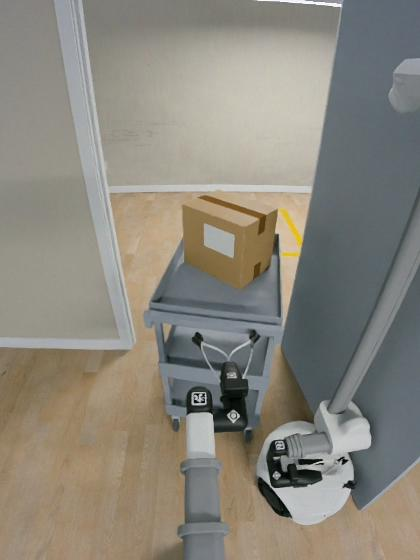

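move --r2 '{"joints":{"arm_m":0.24},"pace":"slow"}' --blocking false --cameras '[]'

wait --seconds 3 --cameras '[]'

move --r2 '{"base":{"strafe_m":-0.07},"pace":"slow"}' --blocking false --cameras '[]'

wait --seconds 3 --cameras '[]'

move --r2 '{"joints":{"arm_m":0.42},"pace":"slow"}' --blocking false --cameras '[]'

wait --seconds 5 --cameras '["r2_head_camera","r2_head_right_camera"]'

Scene clock: 1228.30 s.
move: r2 moving
r1: as last shown
r1.lidar_m: 0.30 0.35 0.54 4.93 2.59 0.25 - 0.25 0.28 0.44 0.25 0.25
r1.motor_effort: lift_m=+20(20) arm_m=+4(4) wheel_0=-1(1) wheel_1=-1(1) wheel_2=+0(0)
r1.servo_current: wrist_yaw_rad=52(65) wrist_pitch_rad=39(52) wrist_roll_rad=46(59) gripper_m=39(46)
r1.contact_limits: translate_m 0.5
r1.wrist_depth_mm: - 137 325 334 - - - / - 137 327 336 - - - / 111 138 246 336 - - - / 128 141 325 334 - - - / 306 315 324 336 1618 - - / 309 317 195 336 187 1182 1138 / 307 310 324 143 349 788 820
r2.base_odometry: x=-1.358 y=-2.621 heading=-2.091
r2.turned_by_wheels: +0.000
r2.turned_by_imu: +0.000
r2.base_tilt: forward=-0.7 right=+0.0
r2.lidar_m: 0.76 1.54 2.12 2.32 2.47 3.39 - 3.37 2.49 2.41 0.59 0.54
r2.base_status: not commanded
r2.joint_positions: lift_m=+0.685 arm_m=+0.288 wrist_yaw_rad=-0.003 wrist_pitch_rad=+0.003 wrist_roll_rad=+0.002 gripper_m=+0.141
r2.joint_status: arm_m moving
r2.measured_speeds: translate_m=+0.000 strafe_m=+0.000 rotate_rad=+0.000 lift_m=+0.000 arm_m=-0.049 wrist_yaw_rad=+0.000 wrist_pitch_rad=+0.000 wrist_roll_rad=+0.000
r2.motor_effort: lift_m=+21(21) arm_m=-3(12) wheel_0=+3(3) wheel_1=-4(4) wheel_2=-3(3)
r2.servo_current: wrist_yaw_rad=65(65) wrist_pitch_rad=39(46) wrist_roll_rad=39(65) gripper_m=52(52)
r2.hand_pose: x=+0.7466 y=-0.0883 z=+0.8622 quat_wxyz=(+1.000, +0.001, +0.001, -0.001) (m; r2's base frame)
r2.wrist_depth_mm: - - - - - - - / - 991 - - 627 - - / - 1008 - 621 574 - - / - 991 - 627 569 - - / 334 327 294 279 263 251 236 / - 219 353 332 253 237 235 / - 424 1863 - - 1042 -
pictures: none
No camera images: "cameras" was empty.

Scene clock: 1229.63 s.
earlier move: r2 done
r1.base_odometry: x=-1.651 y=+1.737 heading=+1.204
r1.turned_by_wheels: +0.000
r1.turned_by_imu: +0.000
r1.base_tilt: forward=-1.6 right=+1.3
r1.lidar_m: 0.28 0.35 0.52 4.93 2.62 0.25 - 0.25 0.27 0.44 0.25 0.25
r1.base_status: not commanded
r1.joint_positions: lift_m=+0.127 arm_m=+0.000 wrist_yaw_rad=+3.089 wrist_pitch_rad=+0.002 wrist_roll_rad=+0.000 gripper_m=+0.056
r1.joint_status: not commanded
r1.measured_speeds: all 0
r1.motor_effort: lift_m=+20(20) arm_m=+4(4) wheel_0=-1(1) wheel_1=-1(1) wheel_2=+0(0)
r1.servo_current: wrist_yaw_rad=39(72) wrist_pitch_rad=39(52) wrist_roll_rad=39(65) gripper_m=39(46)
r1.contact_limits: translate_m 0.5
r1.hand_pose: x=-0.1126 y=+0.1024 z=+0.3046 quat_wxyz=(+0.026, -0.001, +0.000, +1.000) (m; r1's base frame)
r1.wrist_depth_mm: - 137 327 334 - - - / - 138 325 336 - - - / 111 138 246 334 - - - / 128 140 325 338 - - - / 306 315 325 338 1618 - - / 307 315 195 336 188 1138 1138 / 306 312 325 143 349 768 820
r2.base_odometry: x=-1.358 y=-2.621 heading=-2.091
r2.turned_by_wheels: +0.000
r2.turned_by_imu: +0.000
r2.base_tilt: forward=-0.7 right=+0.0
r2.lidar_m: 0.77 1.53 2.14 2.34 2.44 3.42 - 3.38 2.50 2.41 0.58 0.53
r2.base_status: not commanded
r2.joint_positions: lift_m=+0.685 arm_m=+0.240 wrist_yaw_rad=-0.003 wrist_pitch_rad=+0.003 wrist_roll_rad=+0.002 gripper_m=+0.141
r2.joint_status: all done
r2.measured_speeds: all 0
r2.motor_effort: lift_m=+20(21) arm_m=-7(12) wheel_0=+3(4) wheel_1=-4(4) wheel_2=-3(4)
r2.servo_current: wrist_yaw_rad=52(65) wrist_pitch_rad=39(52) wrist_roll_rad=39(65) gripper_m=52(59)
r2.hand_pose: x=+0.6992 y=-0.0882 z=+0.8622 quat_wxyz=(+1.000, +0.001, +0.001, -0.001) (m; r2's base frame)
r2.wrist_depth_mm: - 1098 - - - - - / - 1098 - - - - - / - 1078 - 683 621 - - / - 1042 - 683 634 - - / - 375 347 325 310 286 - / - 200 404 375 212 279 - / - 459 1863 - - 866 -
wait: 1.33 of 3 s (r2 has come to rest)
pictures: none
No camera images: "cameras" was empty.

Scene clock: 1230.13 s.
move: r2 moving
r1: as last shown
r1.lidar_m: 0.27 0.34 0.52 4.94 2.58 0.25 - 0.25 0.29 0.44 0.26 0.25
r1.motor_effort: lift_m=+20(20) arm_m=+4(4) wheel_0=+0(1) wheel_1=-1(1) wheel_2=+0(0)
r1.servo_current: wrist_yaw_rad=46(59) wrist_pitch_rad=39(46) wrist_roll_rad=39(59) gripper_m=46(46)
r1.contact_limits: translate_m 0.5
r1.wrist_depth_mm: - 137 324 336 - - - / - 137 327 336 - - - / 110 138 246 336 - - - / 128 141 327 334 - - - / 306 314 327 336 1576 - - / 306 315 195 338 188 1160 1138 / 307 312 329 143 349 768 798
r2.base_odometry: x=-1.371 y=-2.613 heading=-2.091
r2.turned_by_wheels: +0.000
r2.turned_by_imu: +0.000
r2.base_tilt: forward=-0.6 right=+0.1
r2.lidar_m: 0.76 1.51 2.13 2.34 2.48 3.43 - 3.34 2.49 2.38 0.58 0.52
r2.base_status: strafe_m moving
r2.joint_positions: lift_m=+0.685 arm_m=+0.240 wrist_yaw_rad=-0.003 wrist_pitch_rad=+0.003 wrist_roll_rad=+0.002 gripper_m=+0.141
r2.joint_status: not commanded
r2.measured_speeds: translate_m=+0.001 strafe_m=-0.056 rotate_rad=-0.005 lift_m=+0.000 arm_m=+0.000 wrist_yaw_rad=+0.000 wrist_pitch_rad=+0.000 wrist_roll_rad=+0.000
r2.motor_effort: lift_m=+20(21) arm_m=-7(7) wheel_0=+4(11) wheel_1=-7(9) wheel_2=+0(2)
r2.servo_current: wrist_yaw_rad=46(52) wrist_pitch_rad=46(46) wrist_roll_rad=59(59) gripper_m=46(52)
r2.hand_pose: x=+0.6992 y=-0.0882 z=+0.8622 quat_wxyz=(+1.000, +0.001, +0.001, -0.001) (m; r2's base frame)
r2.wrist_depth_mm: - - - - - - - / - - - - - - - / - - - 654 640 - - / - 1098 - 668 621 - - / - 370 343 324 307 286 - / - 204 402 370 211 278 - / - 473 1921 - - 788 -
pictures: none
No camera images: "cameras" was empty.

Scene clock: 1231.47 s.
earlier move: r2 done
r1.base_odometry: x=-1.651 y=+1.737 heading=+1.204
r1.turned_by_wheels: +0.000
r1.turned_by_imu: +0.000
r1.base_tilt: forward=-1.6 right=+1.3
r1.lidar_m: 0.26 0.28 0.48 4.95 2.62 0.25 - 0.25 0.26 0.45 0.25 0.25
r1.base_status: not commanded
r1.joint_positions: lift_m=+0.127 arm_m=+0.000 wrist_yaw_rad=+3.089 wrist_pitch_rad=+0.002 wrist_roll_rad=+0.000 gripper_m=+0.056
r1.joint_status: not commanded
r1.measured_speeds: all 0
r1.motor_effort: lift_m=+20(20) arm_m=+4(4) wheel_0=+0(1) wheel_1=-1(1) wheel_2=+0(0)
r1.servo_current: wrist_yaw_rad=46(65) wrist_pitch_rad=39(52) wrist_roll_rad=46(65) gripper_m=39(46)
r1.contact_limits: translate_m 0.5
r1.hand_pose: x=-0.1126 y=+0.1024 z=+0.3046 quat_wxyz=(+0.026, -0.001, +0.000, +1.000) (m; r1's base frame)
r1.wrist_depth_mm: - 137 325 336 - - - / - 137 327 336 - - - / 111 138 247 336 - - - / 127 141 325 336 - - - / 304 315 325 336 1618 - - / 309 314 195 338 187 1182 1138 / 307 312 324 143 351 788 820
r2.base_odometry: x=-1.419 y=-2.586 heading=-2.091
r2.turned_by_wheels: +0.000
r2.turned_by_imu: +0.000
r2.base_tilt: forward=-0.7 right=+0.1
r2.lidar_m: 0.77 0.89 2.11 2.39 2.52 3.50 - 3.28 2.43 2.34 0.57 0.48
r2.base_status: done
r2.joint_positions: lift_m=+0.685 arm_m=+0.240 wrist_yaw_rad=-0.003 wrist_pitch_rad=+0.003 wrist_roll_rad=+0.002 gripper_m=+0.141
r2.joint_status: not commanded
r2.measured_speeds: all 0
r2.motor_effort: lift_m=+20(21) arm_m=-7(7) wheel_0=+4(11) wheel_1=-3(9) wheel_2=+0(2)
r2.servo_current: wrist_yaw_rad=52(59) wrist_pitch_rad=46(52) wrist_roll_rad=46(65) gripper_m=46(59)
r2.hand_pose: x=+0.6992 y=-0.0882 z=+0.8622 quat_wxyz=(+1.000, +0.001, +0.001, -0.001) (m; r2's base frame)
r2.wrist_depth_mm: - - - - - - - / - - - - - - - / - - 809 615 723 - - / - 1042 778 615 691 - - / 387 355 332 315 293 - - / 449 217 387 359 303 187 - / - 1708 - - 347 - -
wait: 1.33 of 3 s (r2 has come to rest)
pictures: none
No camera images: "cameras" was empty.

Scene clock: 1231.97 s.
move: r2 moving
r1: as last shown
r1.lidar_m: 0.25 0.25 0.49 4.94 2.62 0.25 - 0.25 0.27 0.43 0.26 0.25
r1.motor_effort: lift_m=+20(20) arm_m=+4(4) wheel_0=+0(1) wheel_1=+0(1) wheel_2=+0(0)
r1.servo_current: wrist_yaw_rad=46(59) wrist_pitch_rad=46(46) wrist_roll_rad=59(65) gripper_m=39(46)
r1.contact_limits: translate_m 0.5
r1.wrist_depth_mm: - 137 325 336 - - - / - 138 325 336 - - - / 110 138 248 338 - - - / 128 141 324 338 - - - / 304 314 325 338 1661 - - / 307 315 195 338 188 1160 1098 / 306 310 327 143 349 778 831
r2.base_odometry: x=-1.419 y=-2.586 heading=-2.091
r2.turned_by_wheels: +0.000
r2.turned_by_imu: +0.000
r2.base_tilt: forward=-0.6 right=+0.1
r2.lidar_m: 0.78 0.89 2.13 2.39 2.54 3.49 - 3.31 2.41 2.32 0.60 0.50
r2.base_status: not commanded
r2.joint_positions: lift_m=+0.685 arm_m=+0.252 wrist_yaw_rad=-0.003 wrist_pitch_rad=+0.003 wrist_roll_rad=+0.002 gripper_m=+0.141
r2.joint_status: arm_m moving
r2.measured_speeds: translate_m=+0.000 strafe_m=+0.000 rotate_rad=+0.000 lift_m=+0.000 arm_m=+0.049 wrist_yaw_rad=+0.000 wrist_pitch_rad=+0.000 wrist_roll_rad=+0.000
r2.motor_effort: lift_m=+20(21) arm_m=+10(10) wheel_0=+4(5) wheel_1=-3(4) wheel_2=+0(1)
r2.servo_current: wrist_yaw_rad=59(59) wrist_pitch_rad=39(46) wrist_roll_rad=46(59) gripper_m=46(59)
r2.hand_pose: x=+0.7115 y=-0.0882 z=+0.8622 quat_wxyz=(+1.000, +0.001, +0.001, -0.001) (m; r2's base frame)
r2.wrist_depth_mm: - - - - - - - / - - - - - - - / - - 778 609 715 - - / - - 798 609 683 - - / 375 343 322 301 282 267 - / 442 201 375 353 211 185 - / - 1708 1921 - 342 - -
pictures: none
No camera images: "cameras" was empty.

Scene clock: 1234.53 s.
earlier move: r2 done
r1.base_odometry: x=-1.651 y=+1.737 heading=+1.204
r1.turned_by_wheels: +0.000
r1.turned_by_imu: +0.000
r1.base_tilt: forward=-1.6 right=+1.2
r1.lidar_m: 0.25 0.36 0.49 4.95 2.58 0.25 - 0.25 0.28 0.38 0.28 0.27
r1.base_status: not commanded
r1.joint_positions: lift_m=+0.127 arm_m=+0.000 wrist_yaw_rad=+3.089 wrist_pitch_rad=+0.002 wrist_roll_rad=+0.000 gripper_m=+0.056
r1.joint_status: not commanded
r1.measured_speeds: all 0
r1.motor_effort: lift_m=+20(20) arm_m=+4(4) wheel_0=+0(1) wheel_1=-1(1) wheel_2=+0(0)
r1.servo_current: wrist_yaw_rad=59(72) wrist_pitch_rad=39(52) wrist_roll_rad=52(65) gripper_m=46(52)
r1.contact_limits: translate_m 0.5
r1.hand_pose: x=-0.1126 y=+0.1024 z=+0.3046 quat_wxyz=(+0.026, -0.001, +0.000, +1.000) (m; r1's base frame)
r1.wrist_depth_mm: - 137 327 334 - - - / - 137 325 338 - - - / 110 138 247 336 - - - / 127 141 327 336 - - - / 304 317 325 338 1661 - - / 307 315 195 336 187 1160 1118 / 309 310 324 143 349 778 820
r2.base_odometry: x=-1.419 y=-2.586 heading=-2.091
r2.turned_by_wheels: +0.000
r2.turned_by_imu: +0.000
r2.base_tilt: forward=-0.7 right=+0.1
r2.lidar_m: 0.91 1.55 2.12 2.37 2.53 3.51 - 3.26 2.45 2.35 0.58 0.49
r2.base_status: not commanded
r2.joint_positions: lift_m=+0.685 arm_m=+0.420 wrist_yaw_rad=-0.003 wrist_pitch_rad=+0.003 wrist_roll_rad=+0.002 gripper_m=+0.141
r2.joint_status: all done
r2.measured_speeds: all 0
r2.motor_effort: lift_m=+20(21) arm_m=+8(13) wheel_0=+2(5) wheel_1=-2(4) wheel_2=-2(2)
r2.servo_current: wrist_yaw_rad=46(59) wrist_pitch_rad=46(46) wrist_roll_rad=33(65) gripper_m=46(59)
r2.hand_pose: x=+0.8788 y=-0.0884 z=+0.8622 quat_wxyz=(+1.000, +0.001, +0.001, -0.002) (m; r2's base frame)
r2.wrist_depth_mm: 809 - - - - - - / 831 - - 627 - - - / 820 - - 574 621 - - / 854 - - 580 615 - - / 300 286 272 265 257 251 - / 353 218 263 310 242 231 228 / - 1808 1983 - - 310 -
wait: 2.57 of 5 s (r2 has come to rest)
pictures: r2_head_camera, r2_head_right_camera
Images, in order (width x height): r2_head_camera 420x560, r2_head_right_camera 420x672.

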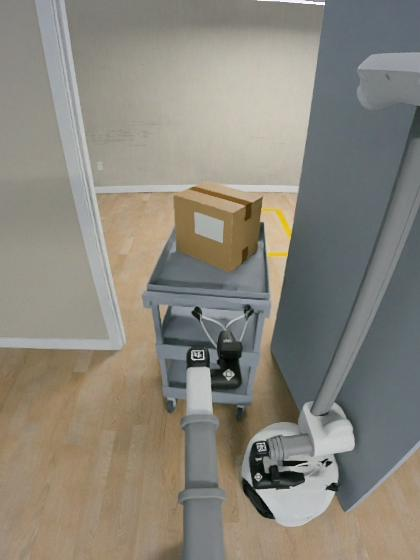

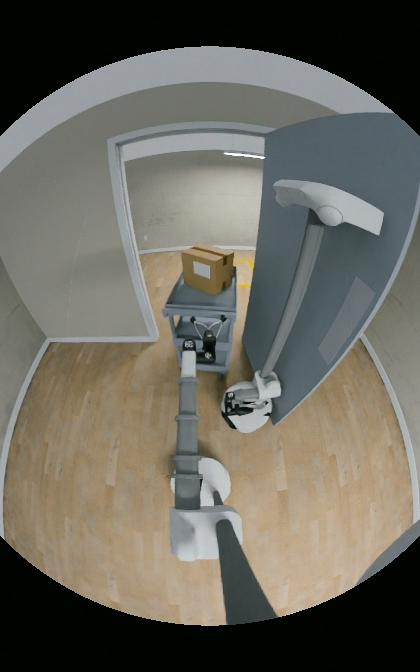

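move --blocking false --r2 '{"joints":{"arm_m":0.55},"pace":"slow"}' --cameras '[]'

wait --seconds 4 --cameras '["r2_head_camera","r1_head_right_camera"]'

Scene clock: 1262.17 s.
move: r2 moving
r1: as last shown
r1.base_tilt: forward=-1.6 right=+1.3
r1.lidar_m: 0.26 0.38 0.49 4.95 2.62 0.25 - 0.25 0.27 0.38 0.30 0.28
r1.motor_effort: lift_m=+20(20) arm_m=+4(4) wheel_0=+0(1) wheel_1=+0(1) wheel_2=+0(0)
r1.servo_current: wrist_yaw_rad=59(59) wrist_pitch_rad=39(46) wrist_roll_rad=39(65) gripper_m=46(46)
r1.contact_limits: translate_m 0.5
r1.wrist_depth_mm: - 137 325 334 - - - / - 138 325 336 - - - / 111 138 247 334 - - - / 128 140 325 336 - - - / 304 314 325 338 1618 - - / 307 315 195 338 188 1182 1138 / 307 314 324 142 349 768 820
r2.base_odometry: x=-1.419 y=-2.586 heading=-2.091
r2.turned_by_wheels: +0.000
r2.turned_by_imu: +0.000
r2.base_tilt: forward=-0.7 right=+0.1
r2.lidar_m: 0.91 1.57 2.13 2.40 2.51 3.53 - 3.24 2.42 2.33 0.58 0.50
r2.base_status: not commanded
r2.joint_positions: lift_m=+0.685 arm_m=+0.432 wrist_yaw_rad=-0.003 wrist_pitch_rad=+0.003 wrist_roll_rad=+0.002 gripper_m=+0.141
r2.joint_status: arm_m moving
joint sent to its limit — r2.arm_m, upper limit.
r2.measured_speeds: translate_m=+0.000 strafe_m=+0.000 rotate_rad=+0.000 lift_m=+0.000 arm_m=+0.049 wrist_yaw_rad=+0.000 wrist_pitch_rad=+0.000 wrist_roll_rad=+0.000
r2.motor_effort: lift_m=+20(21) arm_m=+11(12) wheel_0=+2(3) wheel_1=-2(2) wheel_2=-2(2)
r2.servo_current: wrist_yaw_rad=59(59) wrist_pitch_rad=39(46) wrist_roll_rad=52(59) gripper_m=52(52)
r2.hand_pose: x=+0.8914 y=-0.0884 z=+0.8622 quat_wxyz=(+1.000, +0.001, +0.001, -0.002) (m; r2's base frame)
r2.wrist_depth_mm: 831 - - - - - - / 820 - - 603 - - - / 820 - - 574 609 - - / 820 - - 585 621 - - / 297 285 270 266 258 249 228 / 351 219 260 312 244 207 226 / - 1863 1921 - - 319 -
pictures: none
No camera images: "cameras" was empty.

Scene clock: 1264.23 s.
earlier move: r2 done
r1.base_odometry: x=-1.651 y=+1.737 heading=+1.204
r1.turned_by_wheels: +0.000
r1.turned_by_imu: +0.000
r1.base_tilt: forward=-1.6 right=+1.3
r1.lidar_m: 0.33 0.36 0.49 4.94 2.60 0.25 - 0.25 0.27 0.40 0.35 0.27
r1.base_status: not commanded
r1.joint_positions: lift_m=+0.127 arm_m=+0.000 wrist_yaw_rad=+3.089 wrist_pitch_rad=+0.002 wrist_roll_rad=+0.000 gripper_m=+0.056
r1.joint_status: not commanded
r1.measured_speeds: all 0
r1.motor_effort: lift_m=+20(20) arm_m=+4(4) wheel_0=+0(1) wheel_1=-1(1) wheel_2=+0(0)
r1.servo_current: wrist_yaw_rad=59(72) wrist_pitch_rad=46(52) wrist_roll_rad=65(65) gripper_m=33(46)
r1.contact_limits: translate_m 0.5
r1.hand_pose: x=-0.1126 y=+0.1024 z=+0.3046 quat_wxyz=(+0.026, -0.001, +0.000, +1.000) (m; r1's base frame)
r1.wrist_depth_mm: - 137 324 336 - - - / - 137 325 334 - - - / 111 138 246 338 - - - / 128 140 325 336 - - - / 304 314 325 338 1618 - - / 307 317 195 336 187 1182 1138 / 307 312 327 143 349 788 820
r2.base_odometry: x=-1.419 y=-2.586 heading=-2.091
r2.turned_by_wheels: +0.000
r2.turned_by_imu: +0.000
r2.base_tilt: forward=-0.7 right=+0.1
r2.lidar_m: 1.04 1.54 2.13 2.40 2.52 3.48 - 3.26 2.42 2.35 0.59 0.49
r2.base_status: not commanded
r2.joint_positions: lift_m=+0.685 arm_m=+0.547 wrist_yaw_rad=-0.003 wrist_pitch_rad=+0.003 wrist_roll_rad=+0.002 gripper_m=+0.141
r2.joint_status: all done
joint sent to its limit — r2.arm_m, upper limit.
r2.measured_speeds: all 0
r2.motor_effort: lift_m=+20(21) arm_m=+8(12) wheel_0=+3(3) wheel_1=-2(2) wheel_2=-2(2)
r2.servo_current: wrist_yaw_rad=59(59) wrist_pitch_rad=46(46) wrist_roll_rad=46(59) gripper_m=52(59)
r2.hand_pose: x=+1.0063 y=-0.0884 z=+0.8622 quat_wxyz=(+1.000, +0.001, +0.001, -0.002) (m; r2's base frame)
r2.wrist_depth_mm: - - - - - - - / - - - 640 585 - - / - - - 591 549 - - / - - - 591 559 - - / 286 276 267 265 257 249 242 / 300 219 258 310 242 232 281 / 788 1708 1863 - - 1708 293
wait: 2.07 of 4 s (r2 has come to rest)
pictures: r1_head_right_camera, r2_head_camera
Images, in order (width x height): r1_head_right_camera 420x672, r2_head_camera 420x560.

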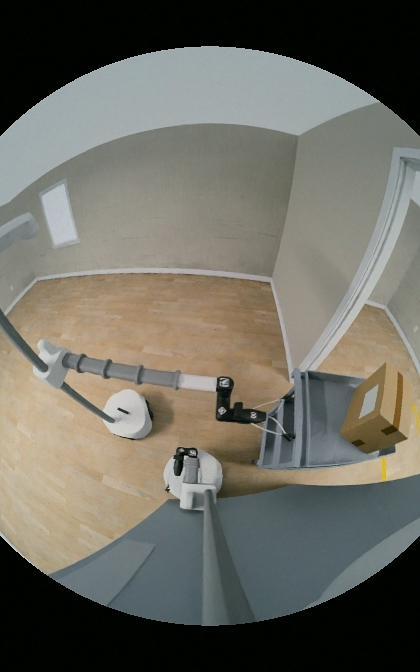

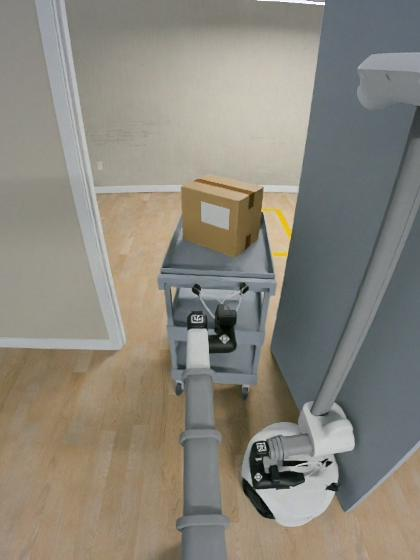

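move --blocking false --r2 '{"base":{"translate_m":0.14},"pace":"slow"}' --cameras '[]'

wait --seconds 4 --cameras '["r2_head_camera","r1_head_right_camera"]'

Scene clock: 1286.70 s.
move: r2 moving
r1: as last shown
r1.base_tilt: forward=-1.5 right=+1.3
r1.lidar_m: 0.34 0.36 0.48 4.96 2.60 0.25 - 0.25 0.26 0.39 0.32 0.28
r1.motor_effort: lift_m=+20(20) arm_m=+4(4) wheel_0=-1(1) wheel_1=+0(1) wheel_2=+0(0)
r1.servo_current: wrist_yaw_rad=52(52) wrist_pitch_rad=46(46) wrist_roll_rad=52(52) gripper_m=39(46)
r1.contact_limits: translate_m 0.5
r1.wrist_depth_mm: - 137 325 332 - - - / - 137 327 336 - - - / 111 138 246 336 - - - / 128 141 327 338 - - - / 304 314 325 336 1661 - - / 307 317 195 336 188 1182 1138 / 307 310 325 143 347 778 820
r2.base_odometry: x=-1.425 y=-2.596 heading=-2.091
r2.turned_by_wheels: +0.000
r2.turned_by_imu: +0.000
r2.base_tilt: forward=-0.7 right=+0.1
r2.lidar_m: 1.03 1.53 2.11 2.39 2.53 3.50 - 3.29 2.44 2.34 0.55 0.48
r2.base_status: translate_m moving
r2.joint_positions: lift_m=+0.685 arm_m=+0.547 wrist_yaw_rad=-0.003 wrist_pitch_rad=+0.003 wrist_roll_rad=+0.002 gripper_m=+0.141
r2.joint_status: not commanded
r2.measured_speeds: translate_m=+0.049 strafe_m=+0.001 rotate_rad=+0.001 lift_m=+0.000 arm_m=+0.000 wrist_yaw_rad=+0.000 wrist_pitch_rad=+0.000 wrist_roll_rad=+0.000
r2.motor_effort: lift_m=+20(21) arm_m=+8(8) wheel_0=+4(10) wheel_1=+6(7) wheel_2=-11(13)
r2.servo_current: wrist_yaw_rad=52(59) wrist_pitch_rad=39(46) wrist_roll_rad=33(59) gripper_m=52(52)
r2.hand_pose: x=+1.0063 y=-0.0884 z=+0.8622 quat_wxyz=(+1.000, +0.001, +0.001, -0.002) (m; r2's base frame)
r2.wrist_depth_mm: - - - - - - - / - - - 640 585 - - / - - - 591 554 - - / - - - 597 554 - - / 282 274 266 264 257 249 240 / 297 218 256 310 242 206 283 / 809 1756 1808 - - 1661 293
pictures: none
No camera images: "cameras" was empty.

Scene clock: 1288.87 s.
earlier move: r2 done
r1.base_odometry: x=-1.651 y=+1.737 heading=+1.204
r1.turned_by_wheels: +0.000
r1.turned_by_imu: +0.000
r1.base_tilt: forward=-1.6 right=+1.3
r1.lidar_m: 0.33 0.36 0.37 4.95 2.62 0.25 - 0.25 0.29 0.52 0.37 0.35
r1.base_status: not commanded
r1.joint_positions: lift_m=+0.127 arm_m=+0.000 wrist_yaw_rad=+3.089 wrist_pitch_rad=+0.002 wrist_roll_rad=+0.000 gripper_m=+0.056
r1.joint_status: not commanded
r1.measured_speeds: all 0
r1.motor_effort: lift_m=+20(20) arm_m=+4(4) wheel_0=+0(1) wheel_1=-1(1) wheel_2=+0(0)
r1.servo_current: wrist_yaw_rad=46(65) wrist_pitch_rad=46(52) wrist_roll_rad=52(65) gripper_m=39(52)
r1.contact_limits: translate_m 0.5
r1.hand_pose: x=-0.1126 y=+0.1024 z=+0.3046 quat_wxyz=(+0.026, -0.001, +0.000, +1.000) (m; r1's base frame)
r1.wrist_depth_mm: - 137 324 336 - - - / - 138 325 336 - - - / 111 138 246 336 - - - / 128 140 327 338 - - - / 304 314 325 336 1576 - - / 306 317 196 336 187 1160 1138 / 306 312 327 143 349 788 809
r2.base_odometry: x=-1.489 y=-2.707 heading=-2.091
r2.turned_by_wheels: +0.000
r2.turned_by_imu: +0.000
r2.base_tilt: forward=-0.7 right=+0.1
r2.lidar_m: 1.01 1.42 1.92 2.40 2.52 3.49 - 3.31 2.42 2.34 0.40 0.37
r2.base_status: done
r2.joint_positions: lift_m=+0.685 arm_m=+0.547 wrist_yaw_rad=-0.003 wrist_pitch_rad=+0.003 wrist_roll_rad=+0.002 gripper_m=+0.141
r2.joint_status: not commanded
r2.measured_speeds: all 0
r2.motor_effort: lift_m=+20(21) arm_m=+8(8) wheel_0=+2(10) wheel_1=+4(7) wheel_2=-8(14)
r2.servo_current: wrist_yaw_rad=46(59) wrist_pitch_rad=39(52) wrist_roll_rad=52(65) gripper_m=52(59)
r2.hand_pose: x=+1.0063 y=-0.0884 z=+0.8622 quat_wxyz=(+1.000, +0.001, +0.001, -0.002) (m; r2's base frame)
r2.wrist_depth_mm: - - - - - - - / - - - - 549 - - / - - - 609 539 - - / - - - 615 544 - 627 / - 272 268 264 255 250 242 / - 264 253 306 241 233 287 / 1808 351 1808 - - 1618 -
wait: 2.17 of 4 s (r2 has come to rest)
pictures: r1_head_right_camera, r2_head_camera
Images, in order (width x height): r1_head_right_camera 420x672, r2_head_camera 420x560.

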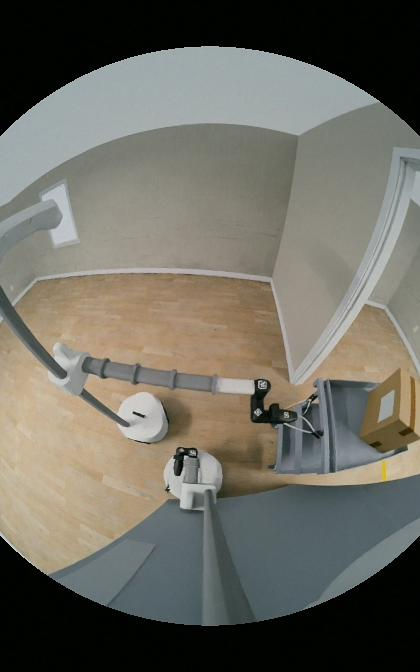

